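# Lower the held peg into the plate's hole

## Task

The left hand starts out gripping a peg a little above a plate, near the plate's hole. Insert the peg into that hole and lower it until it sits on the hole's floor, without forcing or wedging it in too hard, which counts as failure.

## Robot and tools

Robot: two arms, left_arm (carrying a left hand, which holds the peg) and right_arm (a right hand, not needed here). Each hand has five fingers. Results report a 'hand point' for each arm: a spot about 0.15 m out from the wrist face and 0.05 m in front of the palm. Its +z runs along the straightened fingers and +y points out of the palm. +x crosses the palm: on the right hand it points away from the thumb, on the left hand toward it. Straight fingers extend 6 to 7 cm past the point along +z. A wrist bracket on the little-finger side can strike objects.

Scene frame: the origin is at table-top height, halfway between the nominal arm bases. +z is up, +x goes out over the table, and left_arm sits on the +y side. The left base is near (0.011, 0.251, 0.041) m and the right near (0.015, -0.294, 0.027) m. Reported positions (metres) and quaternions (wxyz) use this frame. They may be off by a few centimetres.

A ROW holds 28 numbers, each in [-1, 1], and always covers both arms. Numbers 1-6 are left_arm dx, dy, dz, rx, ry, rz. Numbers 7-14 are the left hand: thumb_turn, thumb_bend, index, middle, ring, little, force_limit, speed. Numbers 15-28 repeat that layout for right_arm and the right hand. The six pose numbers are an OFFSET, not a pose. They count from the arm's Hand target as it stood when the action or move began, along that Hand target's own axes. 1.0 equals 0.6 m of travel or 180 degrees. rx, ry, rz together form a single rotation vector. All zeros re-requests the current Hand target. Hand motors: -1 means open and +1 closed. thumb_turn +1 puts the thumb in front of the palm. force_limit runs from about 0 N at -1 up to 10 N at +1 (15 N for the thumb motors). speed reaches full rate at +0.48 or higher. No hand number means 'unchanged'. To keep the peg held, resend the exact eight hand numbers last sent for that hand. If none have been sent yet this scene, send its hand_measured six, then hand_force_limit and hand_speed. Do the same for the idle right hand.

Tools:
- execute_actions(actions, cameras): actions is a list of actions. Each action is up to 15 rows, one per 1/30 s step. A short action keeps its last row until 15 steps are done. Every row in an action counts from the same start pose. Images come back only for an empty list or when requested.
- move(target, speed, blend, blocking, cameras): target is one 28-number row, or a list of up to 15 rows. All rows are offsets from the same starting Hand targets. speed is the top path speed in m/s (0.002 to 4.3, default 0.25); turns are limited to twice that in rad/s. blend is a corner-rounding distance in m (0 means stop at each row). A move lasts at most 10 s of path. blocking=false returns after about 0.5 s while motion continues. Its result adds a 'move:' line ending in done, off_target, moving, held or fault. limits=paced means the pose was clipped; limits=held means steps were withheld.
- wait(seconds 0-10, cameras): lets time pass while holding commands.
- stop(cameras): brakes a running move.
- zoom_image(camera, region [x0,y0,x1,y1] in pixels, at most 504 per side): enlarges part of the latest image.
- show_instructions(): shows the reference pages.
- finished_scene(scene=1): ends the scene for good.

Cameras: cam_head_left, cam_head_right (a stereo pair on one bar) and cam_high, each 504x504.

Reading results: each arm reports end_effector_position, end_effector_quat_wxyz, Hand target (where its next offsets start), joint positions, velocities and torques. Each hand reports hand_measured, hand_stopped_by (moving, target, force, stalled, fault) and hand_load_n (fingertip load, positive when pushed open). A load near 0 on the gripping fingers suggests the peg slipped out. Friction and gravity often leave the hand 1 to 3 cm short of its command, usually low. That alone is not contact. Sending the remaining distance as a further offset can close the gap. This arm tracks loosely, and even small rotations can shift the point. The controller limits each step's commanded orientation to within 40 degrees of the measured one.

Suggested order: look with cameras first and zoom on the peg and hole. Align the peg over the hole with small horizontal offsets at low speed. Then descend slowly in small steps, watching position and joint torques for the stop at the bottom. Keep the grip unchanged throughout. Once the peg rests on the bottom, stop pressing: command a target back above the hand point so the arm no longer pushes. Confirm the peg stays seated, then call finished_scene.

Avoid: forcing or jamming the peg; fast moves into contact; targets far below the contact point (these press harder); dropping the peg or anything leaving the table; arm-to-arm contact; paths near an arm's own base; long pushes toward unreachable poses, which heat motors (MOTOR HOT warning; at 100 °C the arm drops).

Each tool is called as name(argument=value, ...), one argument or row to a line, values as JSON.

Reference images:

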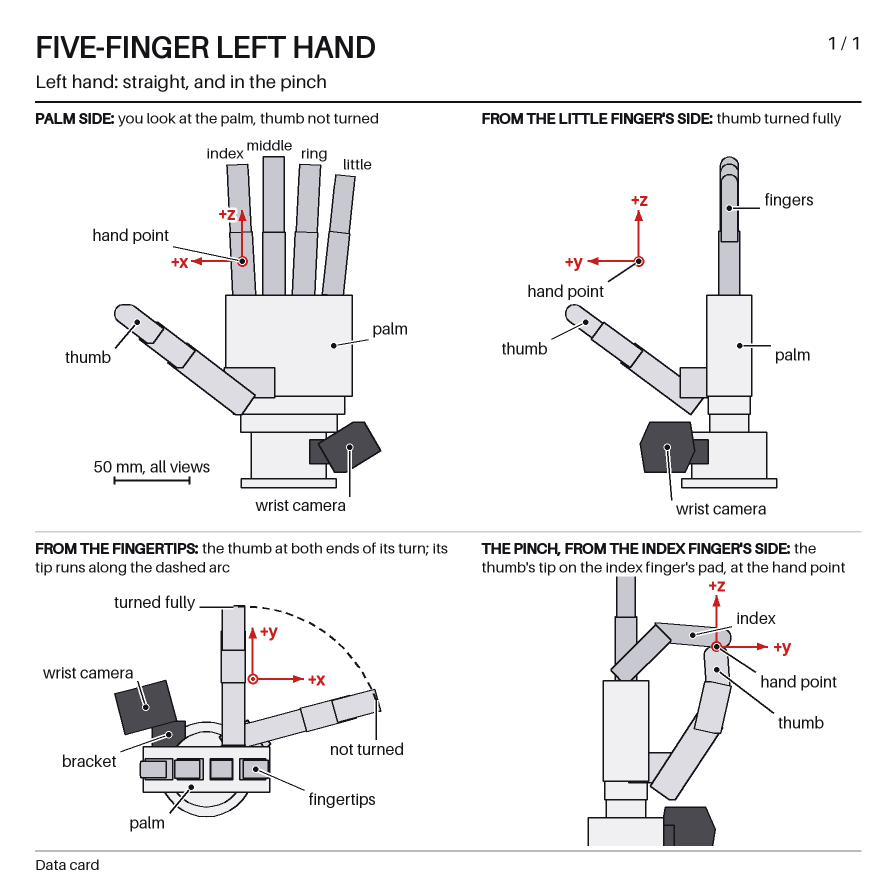

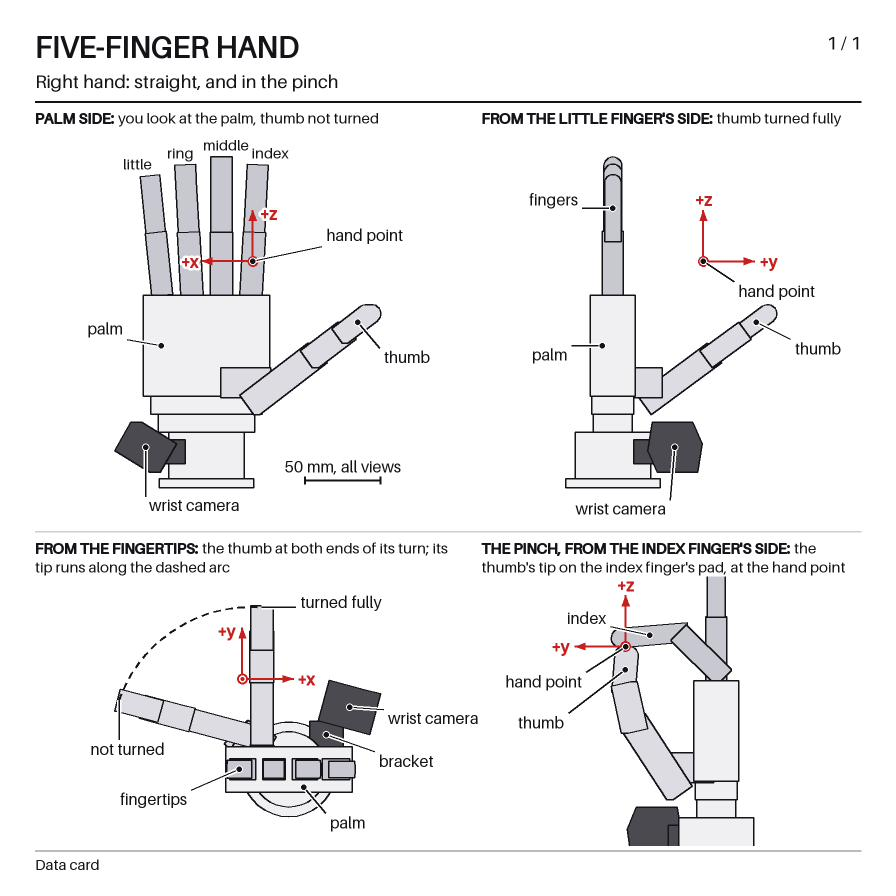

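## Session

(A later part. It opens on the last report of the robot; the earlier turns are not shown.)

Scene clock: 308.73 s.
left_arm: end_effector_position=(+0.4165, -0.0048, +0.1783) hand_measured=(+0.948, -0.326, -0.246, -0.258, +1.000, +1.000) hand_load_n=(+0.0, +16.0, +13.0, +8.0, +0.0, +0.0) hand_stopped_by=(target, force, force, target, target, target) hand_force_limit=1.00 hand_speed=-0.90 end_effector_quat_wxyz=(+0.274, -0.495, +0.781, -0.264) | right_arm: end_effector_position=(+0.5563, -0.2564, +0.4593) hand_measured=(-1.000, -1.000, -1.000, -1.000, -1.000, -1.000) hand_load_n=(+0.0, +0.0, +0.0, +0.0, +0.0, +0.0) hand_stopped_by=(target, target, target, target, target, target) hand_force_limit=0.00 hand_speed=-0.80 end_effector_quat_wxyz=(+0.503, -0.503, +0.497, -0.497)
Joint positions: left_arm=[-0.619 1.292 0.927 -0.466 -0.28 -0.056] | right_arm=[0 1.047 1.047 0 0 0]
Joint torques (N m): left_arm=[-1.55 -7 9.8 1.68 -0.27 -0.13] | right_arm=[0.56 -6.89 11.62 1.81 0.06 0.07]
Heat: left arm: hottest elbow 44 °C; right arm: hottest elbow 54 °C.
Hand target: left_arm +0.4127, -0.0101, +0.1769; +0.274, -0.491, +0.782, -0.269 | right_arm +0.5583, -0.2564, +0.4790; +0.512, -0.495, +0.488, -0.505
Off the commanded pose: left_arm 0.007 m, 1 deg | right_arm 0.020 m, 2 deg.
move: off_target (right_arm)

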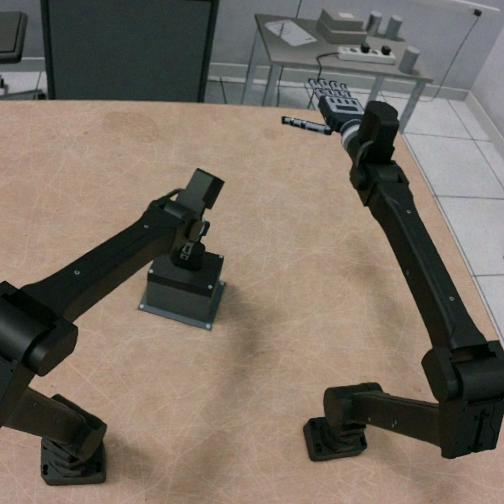

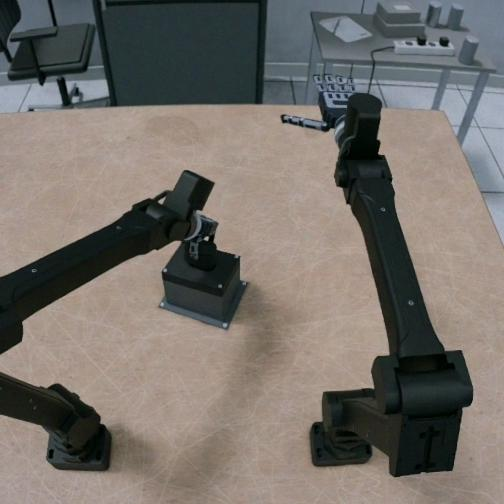

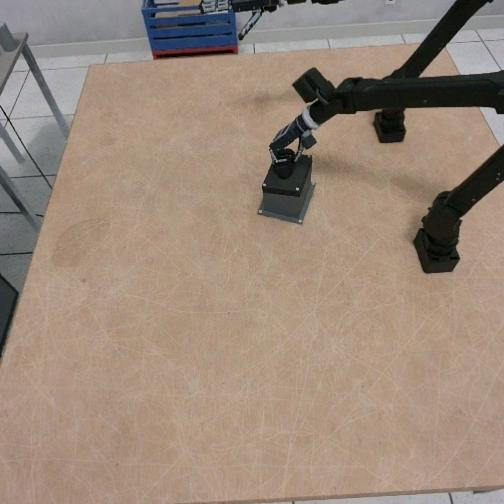

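move(
  target=[0.0010, 0.0070, 0.0068, 0, 0, 0, 0.948, -0.326, -0.246, -0.256, 1.0, 1.0, 1.0, -0.9, 0, 0, 0, 0, 0, 0, -1, -1, -1, -1, -1, -1, 0, -0.8],
  speed=0.03,
  cameras=["all"],
)

zoom_image(
  camera="cam_head_left",
  region=[160, 220, 215, 275],
)

zoom_image(
  camera="cam_head_right",
  region=[175, 220, 230, 275],
)

zoom_image(
  camera="cam_high",
  region=[265, 140, 310, 185],
)

Scene clock: 314.27 s.
left_arm: end_effector_position=(+0.4172, -0.0054, +0.1776) hand_measured=(+0.948, -0.326, -0.246, -0.258, +1.000, +1.000) hand_load_n=(+0.5, +15.0, +13.0, +8.5, +0.0, +0.0) hand_stopped_by=(target, force, force, target, target, target) hand_force_limit=1.00 hand_speed=-0.90 end_effector_quat_wxyz=(+0.276, -0.495, +0.779, -0.268) | right_arm: end_effector_position=(+0.5563, -0.2564, +0.4593) hand_measured=(-1.000, -1.000, -1.000, -1.000, -1.000, -1.000) hand_load_n=(+0.0, +0.0, +0.0, +0.0, -0.5, +0.0) hand_stopped_by=(target, target, target, target, target, target) hand_force_limit=0.00 hand_speed=-0.80 end_effector_quat_wxyz=(+0.503, -0.503, +0.497, -0.497)
Joint positions: left_arm=[-0.619 1.29 0.919 -0.45 -0.281 -0.056] | right_arm=[0 1.047 1.047 0 0 0]
Joint torques (N m): left_arm=[-1.49 -6.48 9.43 1.73 -0.2 -0.12] | right_arm=[0.67 -6.77 11.62 1.81 0.06 0.07]
Heat: left arm: hottest elbow 44 °C; right arm: hottest elbow 54 °C.
Hand target: left_arm +0.4126, -0.0097, +0.1711; +0.274, -0.491, +0.782, -0.269 | right_arm +0.5583, -0.2564, +0.4790; +0.512, -0.495, +0.488, -0.505
Off the commanded pose: left_arm 0.009 m, 1 deg | right_arm 0.020 m, 2 deg.
move: off_target (right_arm)

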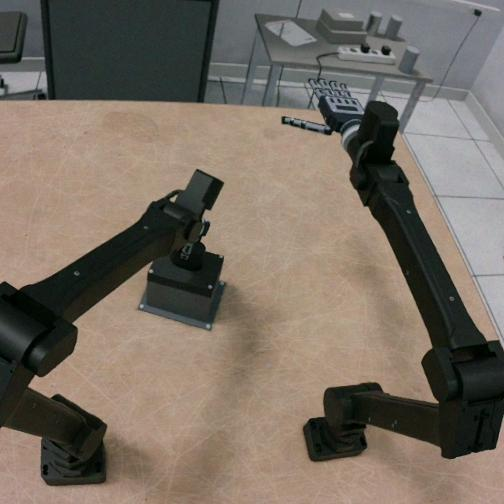

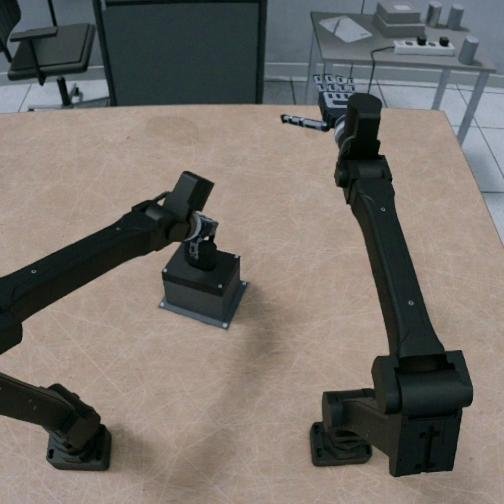

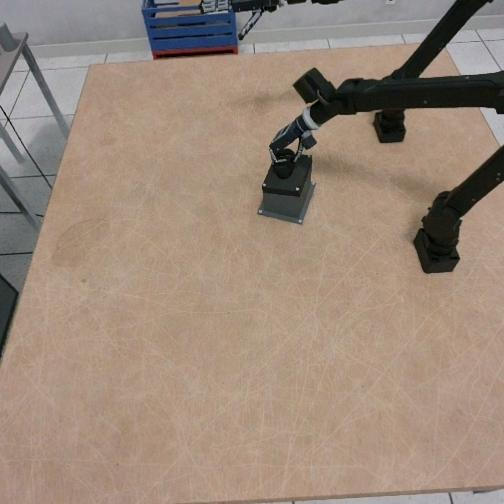

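Scaled by 9.164.

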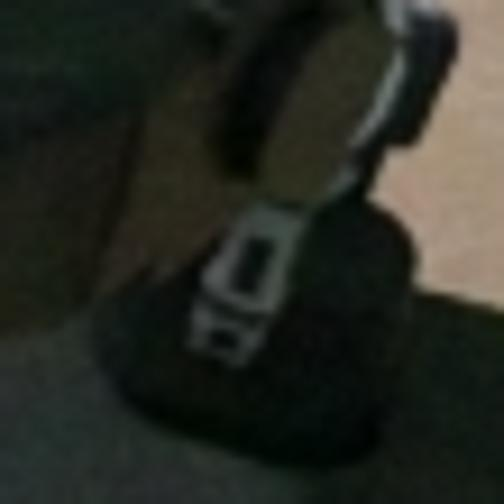

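Scaled by 9.164.

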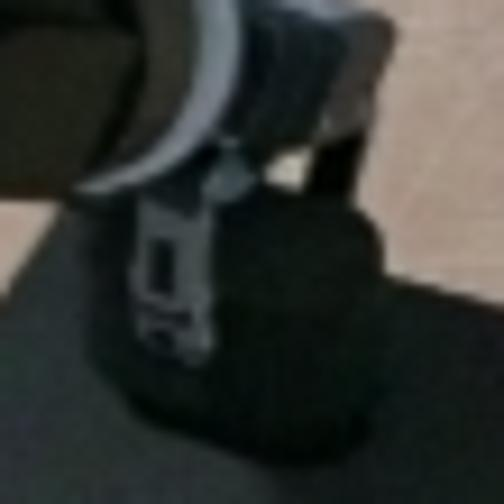

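Scaled by 11.200.

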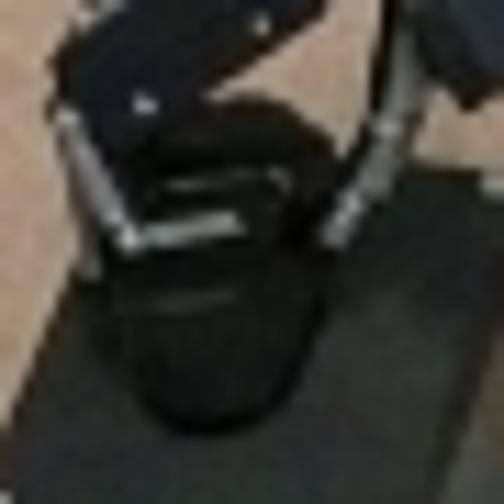

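move(
  target=[-0.00942, -0.02415, -0.00255, 0, 0, 0, 0.948, -0.326, -0.246, -0.256, 1.0, 1.0, 1.0, -0.9, 0, 0, 0, 0, 0, 0, -1, -1, -1, -1, -1, -1, 0, -0.8],
  speed=0.03,
  cameras=[],
)

Scene clock: 325.33 s.
left_arm: end_effector_position=(+0.4170, -0.0054, +0.1775) hand_measured=(+0.948, -0.326, -0.246, -0.258, +1.000, +1.000) hand_load_n=(+0.0, +15.5, +13.0, +8.5, +0.0, +0.0) hand_stopped_by=(target, force, force, target, target, target) hand_force_limit=1.00 hand_speed=-0.90 end_effector_quat_wxyz=(+0.276, -0.493, +0.780, -0.268) | right_arm: end_effector_position=(+0.5563, -0.2564, +0.4593) hand_measured=(-1.000, -1.000, -1.000, -1.000, -1.000, -1.000) hand_load_n=(-0.5, +0.0, +0.0, +0.0, +0.0, +0.0) hand_stopped_by=(target, target, target, target, target, target) hand_force_limit=0.00 hand_speed=-0.80 end_effector_quat_wxyz=(+0.503, -0.503, +0.497, -0.497)
Joint positions: left_arm=[-0.619 1.29 0.919 -0.451 -0.279 -0.052] | right_arm=[0 1.047 1.047 0 0 0]
Joint torques (N m): left_arm=[-0.21 -5.89 13.15 0.61 0.12 -0.04] | right_arm=[0.56 -6.71 11.59 1.8 0.05 0.07]
Heat: left arm: hottest elbow 43 °C; right arm: hottest elbow 55 °C.
Hand target: left_arm +0.4227, -0.0097, +0.1831; +0.274, -0.491, +0.782, -0.269 | right_arm +0.5583, -0.2564, +0.4790; +0.512, -0.495, +0.488, -0.505
Off the commanded pose: left_arm 0.009 m, 0 deg | right_arm 0.020 m, 2 deg.
move: off_target (right_arm)
No camera images: "cameras" was empty.

move(
  target=[0,0,0, 0, 0, 0, 0.948, -0.45, -0.36, -0.37, 1.0, 1.0, 1.0, -0.8, 0, 0, 0, 0, 0, 0, -1, -1, -1, -1, -1, -1, 0, -0.8],
  speed=0.03,
  cameras=["all"],
)

zoom_image(
  camera="cam_head_left",
  region=[160, 220, 215, 275],
)

zoom_image(
  camera="cam_head_right",
  region=[175, 220, 230, 275],
)

zoom_image(
  camera="cam_high",
  region=[265, 140, 310, 185],
)

Scene clock: 329.07 s.
left_arm: end_effector_position=(+0.4157, -0.0055, +0.1754) hand_measured=(+0.948, -0.450, -0.360, -0.370, +1.000, +1.000) hand_load_n=(+0.0, +0.0, +0.0, +0.0, +0.0, +0.0) hand_stopped_by=(target, target, target, target, target, target) hand_force_limit=1.00 hand_speed=-0.80 end_effector_quat_wxyz=(+0.273, -0.493, +0.782, -0.266) | right_arm: end_effector_position=(+0.5563, -0.2564, +0.4593) hand_measured=(-1.000, -1.000, -1.000, -1.000, -1.000, -1.000) hand_load_n=(+0.0, +0.0, +0.0, +0.0, +0.0, +0.0) hand_stopped_by=(target, target, target, target, target, target) hand_force_limit=0.00 hand_speed=-0.80 end_effector_quat_wxyz=(+0.503, -0.503, +0.497, -0.497)
Joint positions: left_arm=[-0.619 1.294 0.919 -0.455 -0.275 -0.052] | right_arm=[0 1.047 1.047 0 0 0]
Joint torques (N m): left_arm=[-0.26 -6.07 13.15 0.77 -0.06 -0.05] | right_arm=[0.67 -6.71 11.62 1.8 0.06 0.08]
Heat: left arm: hottest elbow 44 °C; right arm: hottest elbow 55 °C.
Hand target: left_arm +0.4227, -0.0097, +0.1830; +0.274, -0.492, +0.782, -0.269 | right_arm +0.5583, -0.2564, +0.4790; +0.512, -0.495, +0.488, -0.505
Off the commanded pose: left_arm 0.011 m, 0 deg | right_arm 0.020 m, 2 deg.
move: off_target (left_arm, right_arm)

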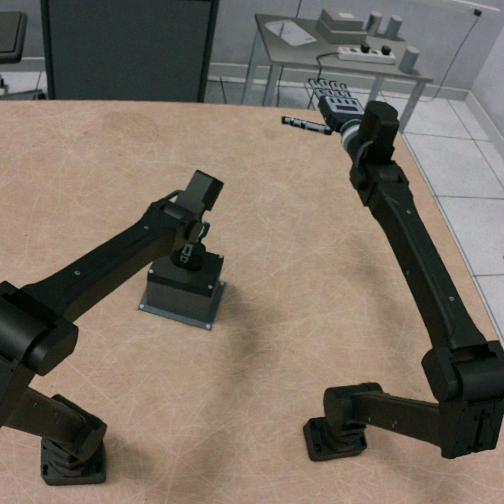

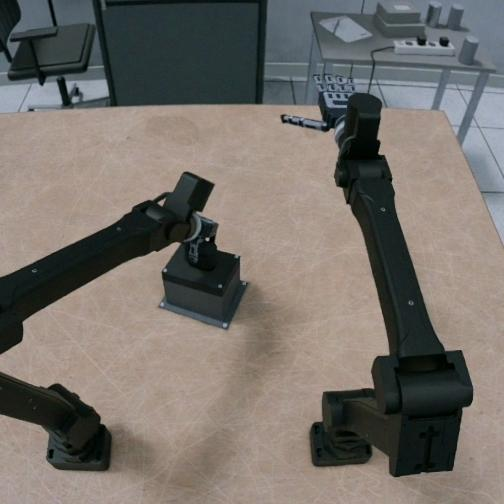

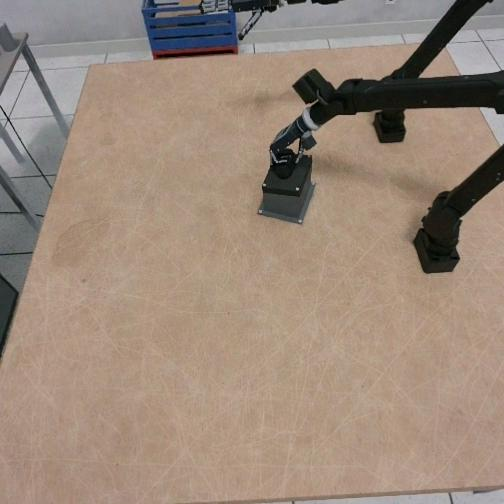

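Scaled by 9.164.

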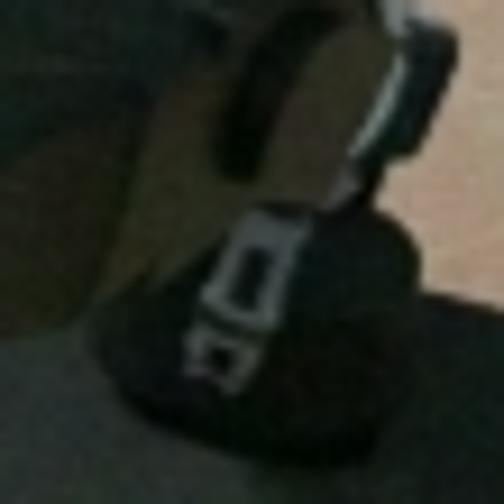

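Scaled by 9.164.

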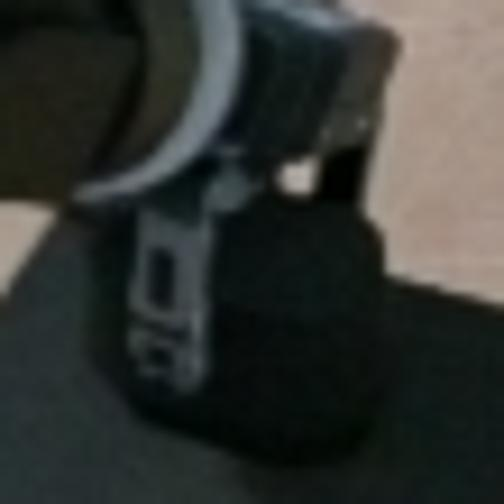

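Scaled by 11.200.

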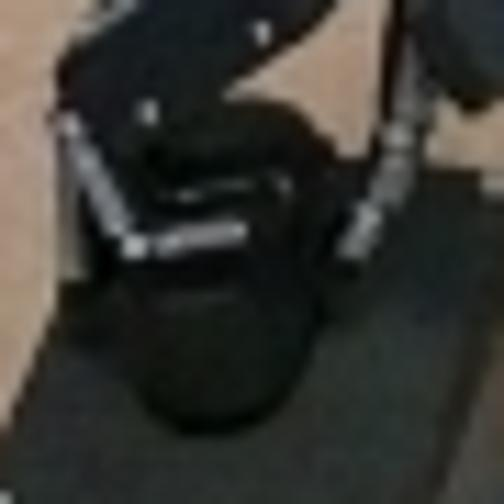

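move(
  target=[0,0,0, 0, 0, 0, 0.948, -1, -1, -1, 1.0, 1.0, 1.0, -0.5, 0, 0, 0, 0, 0, 0, -1, -1, -1, -1, -1, -1, 0, -0.8],
  speed=0.03,
  cameras=["all"],
)

zoom_image(
  camera="cam_head_right",
  region=[165, 210, 235, 280],
)

zoom_image(
  camera="cam_high",
  region=[260, 130, 320, 190],
)

Scene clock: 334.03 s.
left_arm: end_effector_position=(+0.4157, -0.0055, +0.1754) hand_measured=(+0.948, -1.000, -1.000, -1.000, +1.000, +1.000) hand_load_n=(+0.0, +0.0, +0.0, +0.0, +0.0, +0.0) hand_stopped_by=(target, target, target, target, target, target) hand_force_limit=1.00 hand_speed=-0.50 end_effector_quat_wxyz=(+0.273, -0.493, +0.782, -0.266) | right_arm: end_effector_position=(+0.5563, -0.2564, +0.4593) hand_measured=(-1.000, -1.000, -1.000, -1.000, -1.000, -1.000) hand_load_n=(+0.0, +0.0, +0.0, +0.0, +0.0, +0.0) hand_stopped_by=(target, target, target, target, target, target) hand_force_limit=0.00 hand_speed=-0.80 end_effector_quat_wxyz=(+0.503, -0.503, +0.497, -0.497)
Joint positions: left_arm=[-0.619 1.294 0.919 -0.455 -0.275 -0.052] | right_arm=[0 1.047 1.047 0 0 0]
Joint torques (N m): left_arm=[-0.32 -6.12 13.15 0.8 -0.06 -0.05] | right_arm=[0.62 -6.89 11.55 1.81 0.07 0.08]
Heat: left arm: hottest elbow 44 °C; right arm: hottest elbow 55 °C.
Hand target: left_arm +0.4227, -0.0097, +0.1830; +0.274, -0.492, +0.782, -0.269 | right_arm +0.5583, -0.2564, +0.4790; +0.512, -0.495, +0.488, -0.505
Off the commanded pose: left_arm 0.011 m, 0 deg | right_arm 0.020 m, 2 deg.
move: off_target (left_arm, right_arm)

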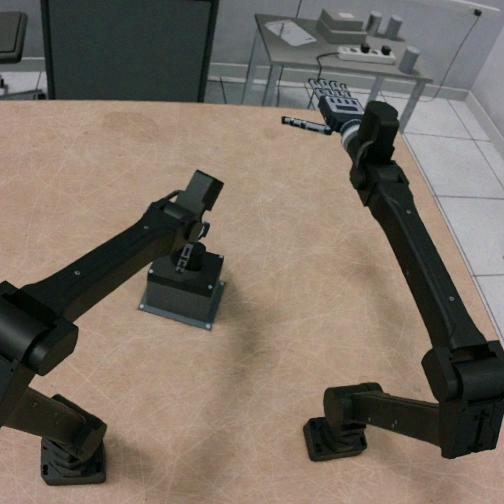

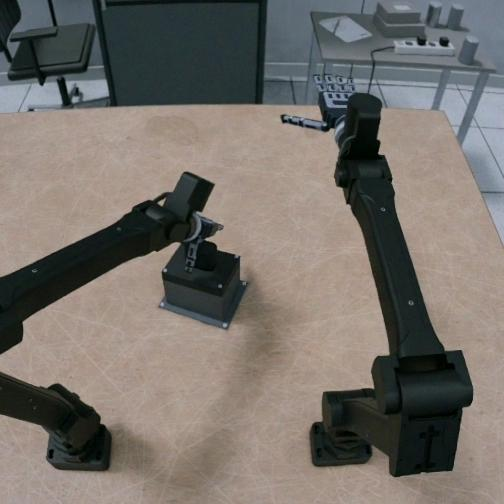

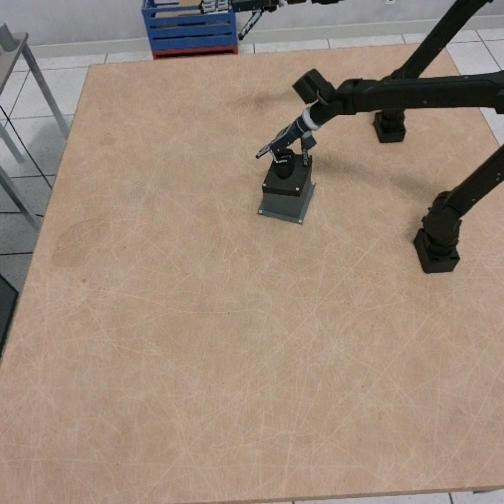

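Scaled by 7.200.

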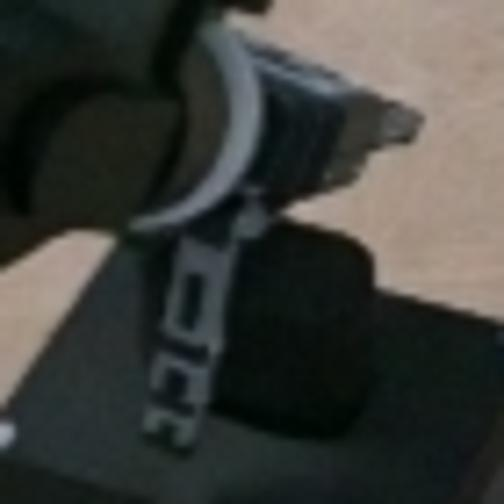

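Scaled by 8.400.

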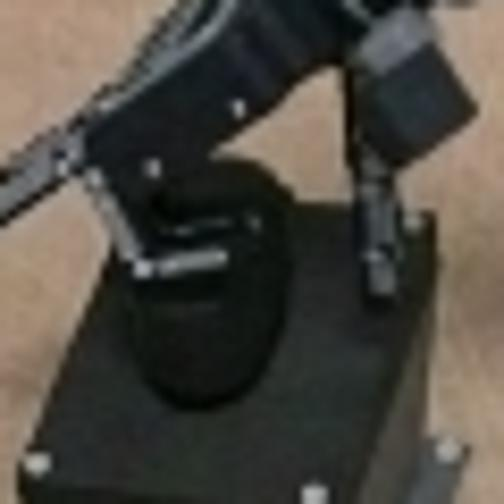

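move(
  target=[-0.0235, -0.0601, -0.0539, 0, 0, 0, 0.948, -1, -1, -1, 1.0, 1.0, 1.0, -0.5, 0, 0, 0, 0, 0, 0, -1, -1, -1, -1, -1, -1, 0, -0.8],
  speed=0.04,
  cameras=["all"],
)

zoom_image(
  camera="cam_head_right",
  region=[165, 210, 235, 280],
)

zoom_image(
  camera="cam_high",
  region=[260, 130, 320, 190],
)

Scene clock: 341.33 s.
left_arm: end_effector_position=(+0.4091, -0.0015, +0.2016) hand_measured=(+0.948, -1.000, -1.000, -1.000, +1.000, +1.000) hand_load_n=(+0.0, +0.0, +0.0, +0.0, +0.0, +0.0) hand_stopped_by=(target, target, target, target, target, target) hand_force_limit=1.00 hand_speed=-0.50 end_effector_quat_wxyz=(+0.262, -0.492, +0.793, -0.248) | right_arm: end_effector_position=(+0.5563, -0.2564, +0.4593) hand_measured=(-1.000, -1.000, -1.000, -1.000, -1.000, -1.000) hand_load_n=(-0.5, +0.0, -0.5, +0.0, +0.0, +0.0) hand_stopped_by=(target, target, target, target, target, target) hand_force_limit=0.00 hand_speed=-0.80 end_effector_quat_wxyz=(+0.503, -0.503, +0.497, -0.497)
Joint positions: left_arm=[-0.617 1.273 0.99 -0.592 -0.266 -0.047] | right_arm=[0 1.047 1.047 0 0 0]
Joint torques (N m): left_arm=[0.91 -7.36 16.17 0.8 -0.02 0.03] | right_arm=[0.67 -6.89 11.59 1.78 0.07 0.08]
Heat: left arm: hottest elbow 44 °C; right arm: hottest elbow 55 °C.
Hand target: left_arm +0.4278, -0.0052, +0.2328; +0.274, -0.492, +0.782, -0.269 | right_arm +0.5583, -0.2564, +0.4790; +0.512, -0.495, +0.488, -0.505
Off the commanded pose: left_arm 0.037 m, 3 deg | right_arm 0.020 m, 2 deg.
move: off_target (left_arm, right_arm)

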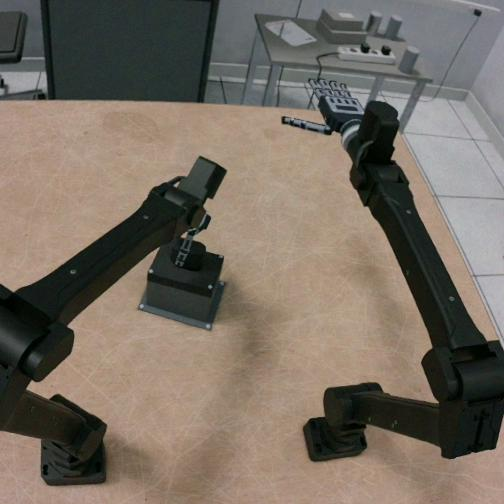

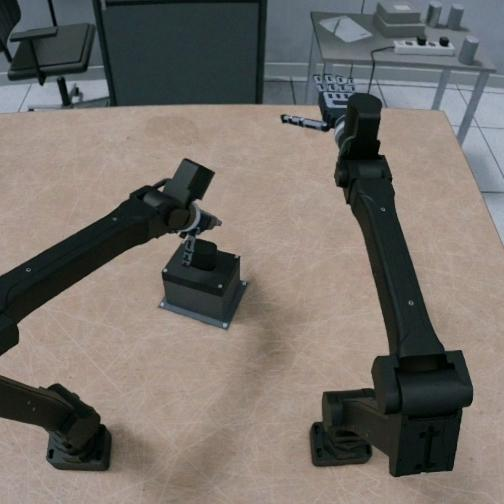

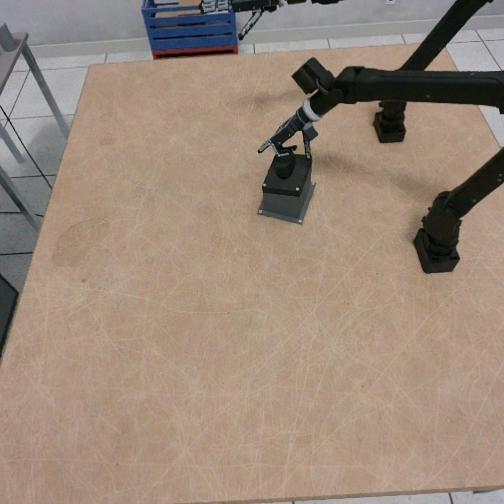

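Scaled by 7.200.

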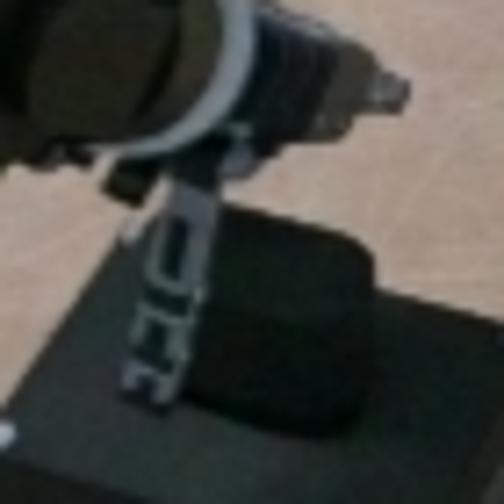

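Scaled by 8.400.

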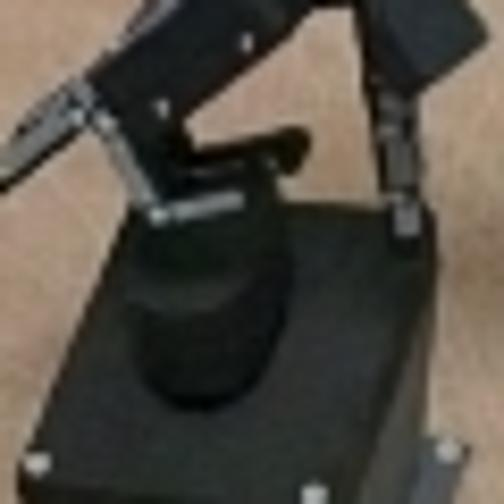

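move(
  target=[-0.0358, -0.0992, -0.0838, 0, 0, 0, 0.948, -1, -1, -1, 1.0, 1.0, 1.0, -0.5, 0, 0, 0, 0, 0, 0, -1, -1, -1, -1, -1, -1, 0, -0.8],
  speed=0.06,
  cameras=["all"],
)

zoom_image(
  camera="cam_head_left",
  region=[140, 220, 230, 310],
)

zoom_image(
  camera="cam_head_right",
  region=[155, 220, 245, 310],
)

zoom_image(
  camera="cam_high",
  region=[255, 135, 325, 205],
)

Scene clock: 345.60 s.
left_arm: end_effector_position=(+0.4231, +0.0004, +0.2824) hand_measured=(+0.948, -1.000, -1.000, -1.000, +1.000, +1.000) hand_load_n=(+0.0, +0.0, +0.0, +0.0, +0.0, +0.0) hand_stopped_by=(target, target, target, target, target, target) hand_force_limit=1.00 hand_speed=-0.50 end_effector_quat_wxyz=(+0.262, -0.492, +0.792, -0.250) | right_arm: end_effector_position=(+0.5563, -0.2564, +0.4593) hand_measured=(-1.000, -1.000, -1.000, -1.000, -1.000, -1.000) hand_load_n=(+0.0, +0.0, +0.0, +0.0, +0.0, +0.0) hand_stopped_by=(target, target, target, target, target, target) hand_force_limit=0.00 hand_speed=-0.80 end_effector_quat_wxyz=(+0.503, -0.503, +0.497, -0.497)
Joint positions: left_arm=[-0.593 1.26 1.192 -0.798 -0.249 -0.028] | right_arm=[0 1.047 1.047 0 0 0]
Joint torques (N m): left_arm=[0.85 -7.3 16.57 0.72 -0.01 0.03] | right_arm=[0.62 -6.83 11.6 1.8 0.06 0.08]
Heat: left arm: hottest elbow 44 °C; right arm: hottest elbow 55 °C.
Hand target: left_arm +0.4377, -0.0001, +0.3130; +0.274, -0.492, +0.782, -0.269 | right_arm +0.5583, -0.2564, +0.4790; +0.512, -0.495, +0.488, -0.505
Off the commanded pose: left_arm 0.034 m, 3 deg | right_arm 0.020 m, 2 deg.
move: off_target (left_arm, right_arm)

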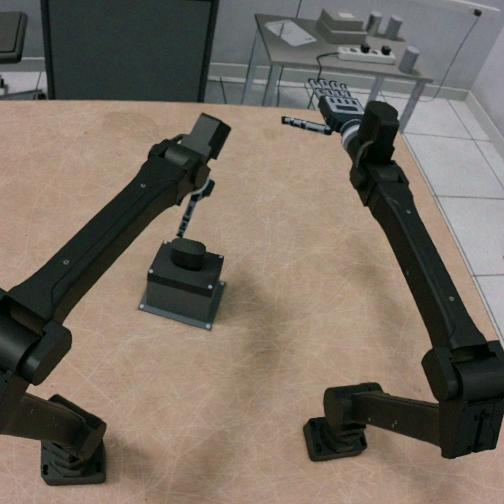

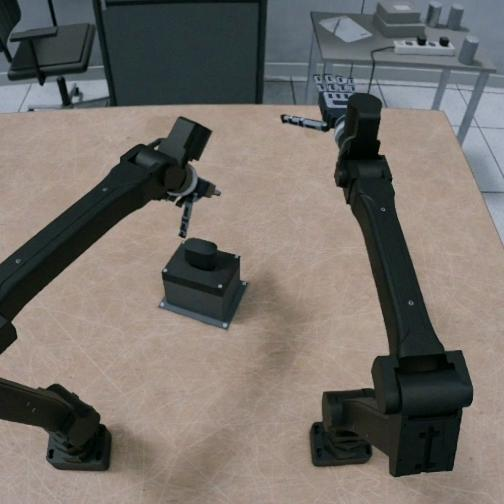

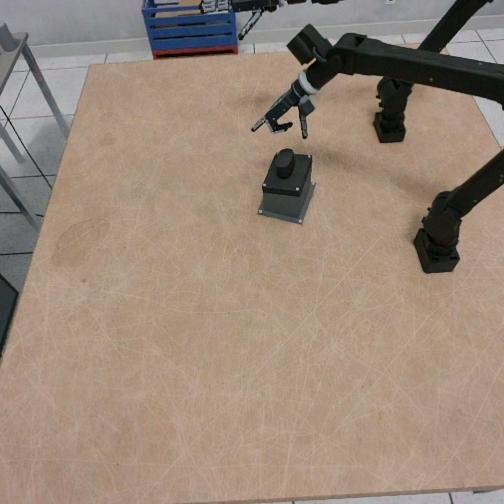

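Scaled by 5.600.

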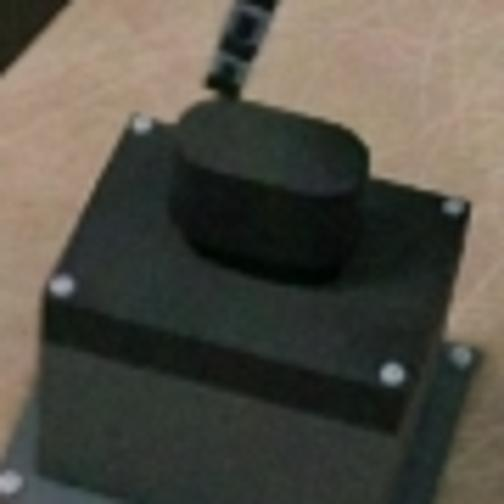

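Scaled by 5.600.

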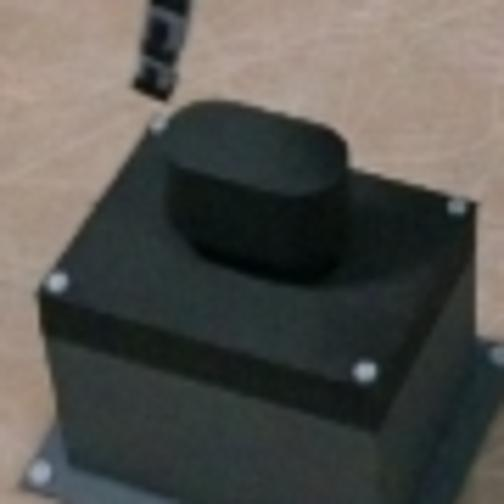

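Scaled by 7.200.

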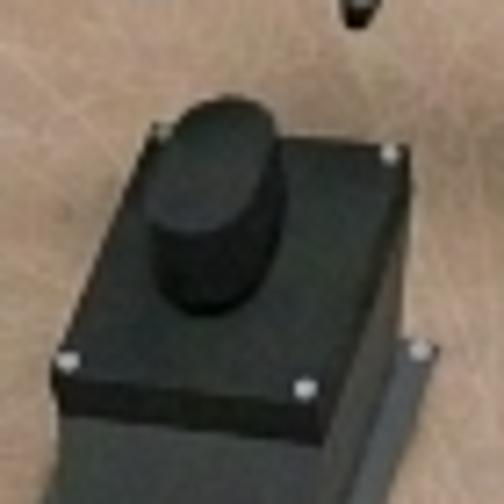

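zoom_image(
  camera="cam_head_left",
  region=[165, 230, 215, 280],
)

zoom_image(
  camera="cam_head_right",
  region=[178, 230, 228, 280],
)

zoom_image(
  camera="cam_high",
  region=[265, 140, 305, 180],
)

Scaled by 10.080.

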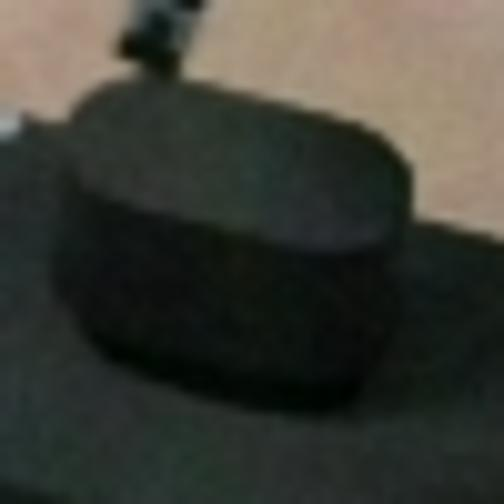

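Scaled by 10.080.

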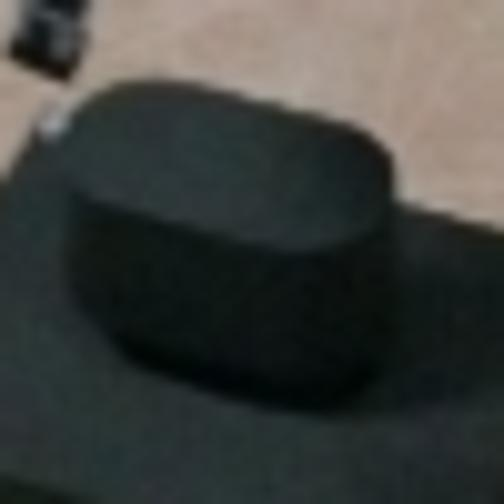

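Scaled by 12.600.

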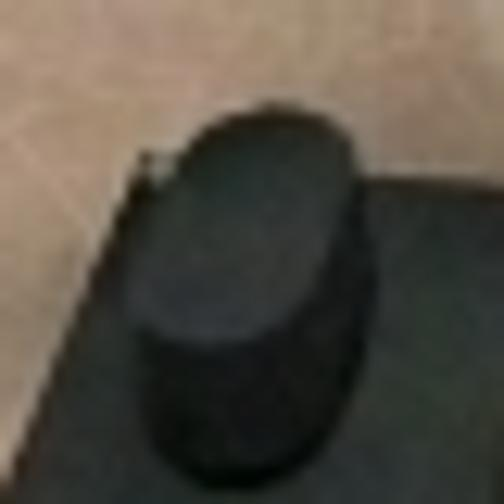

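finished_scene(
)

The scene is finished: the task was done.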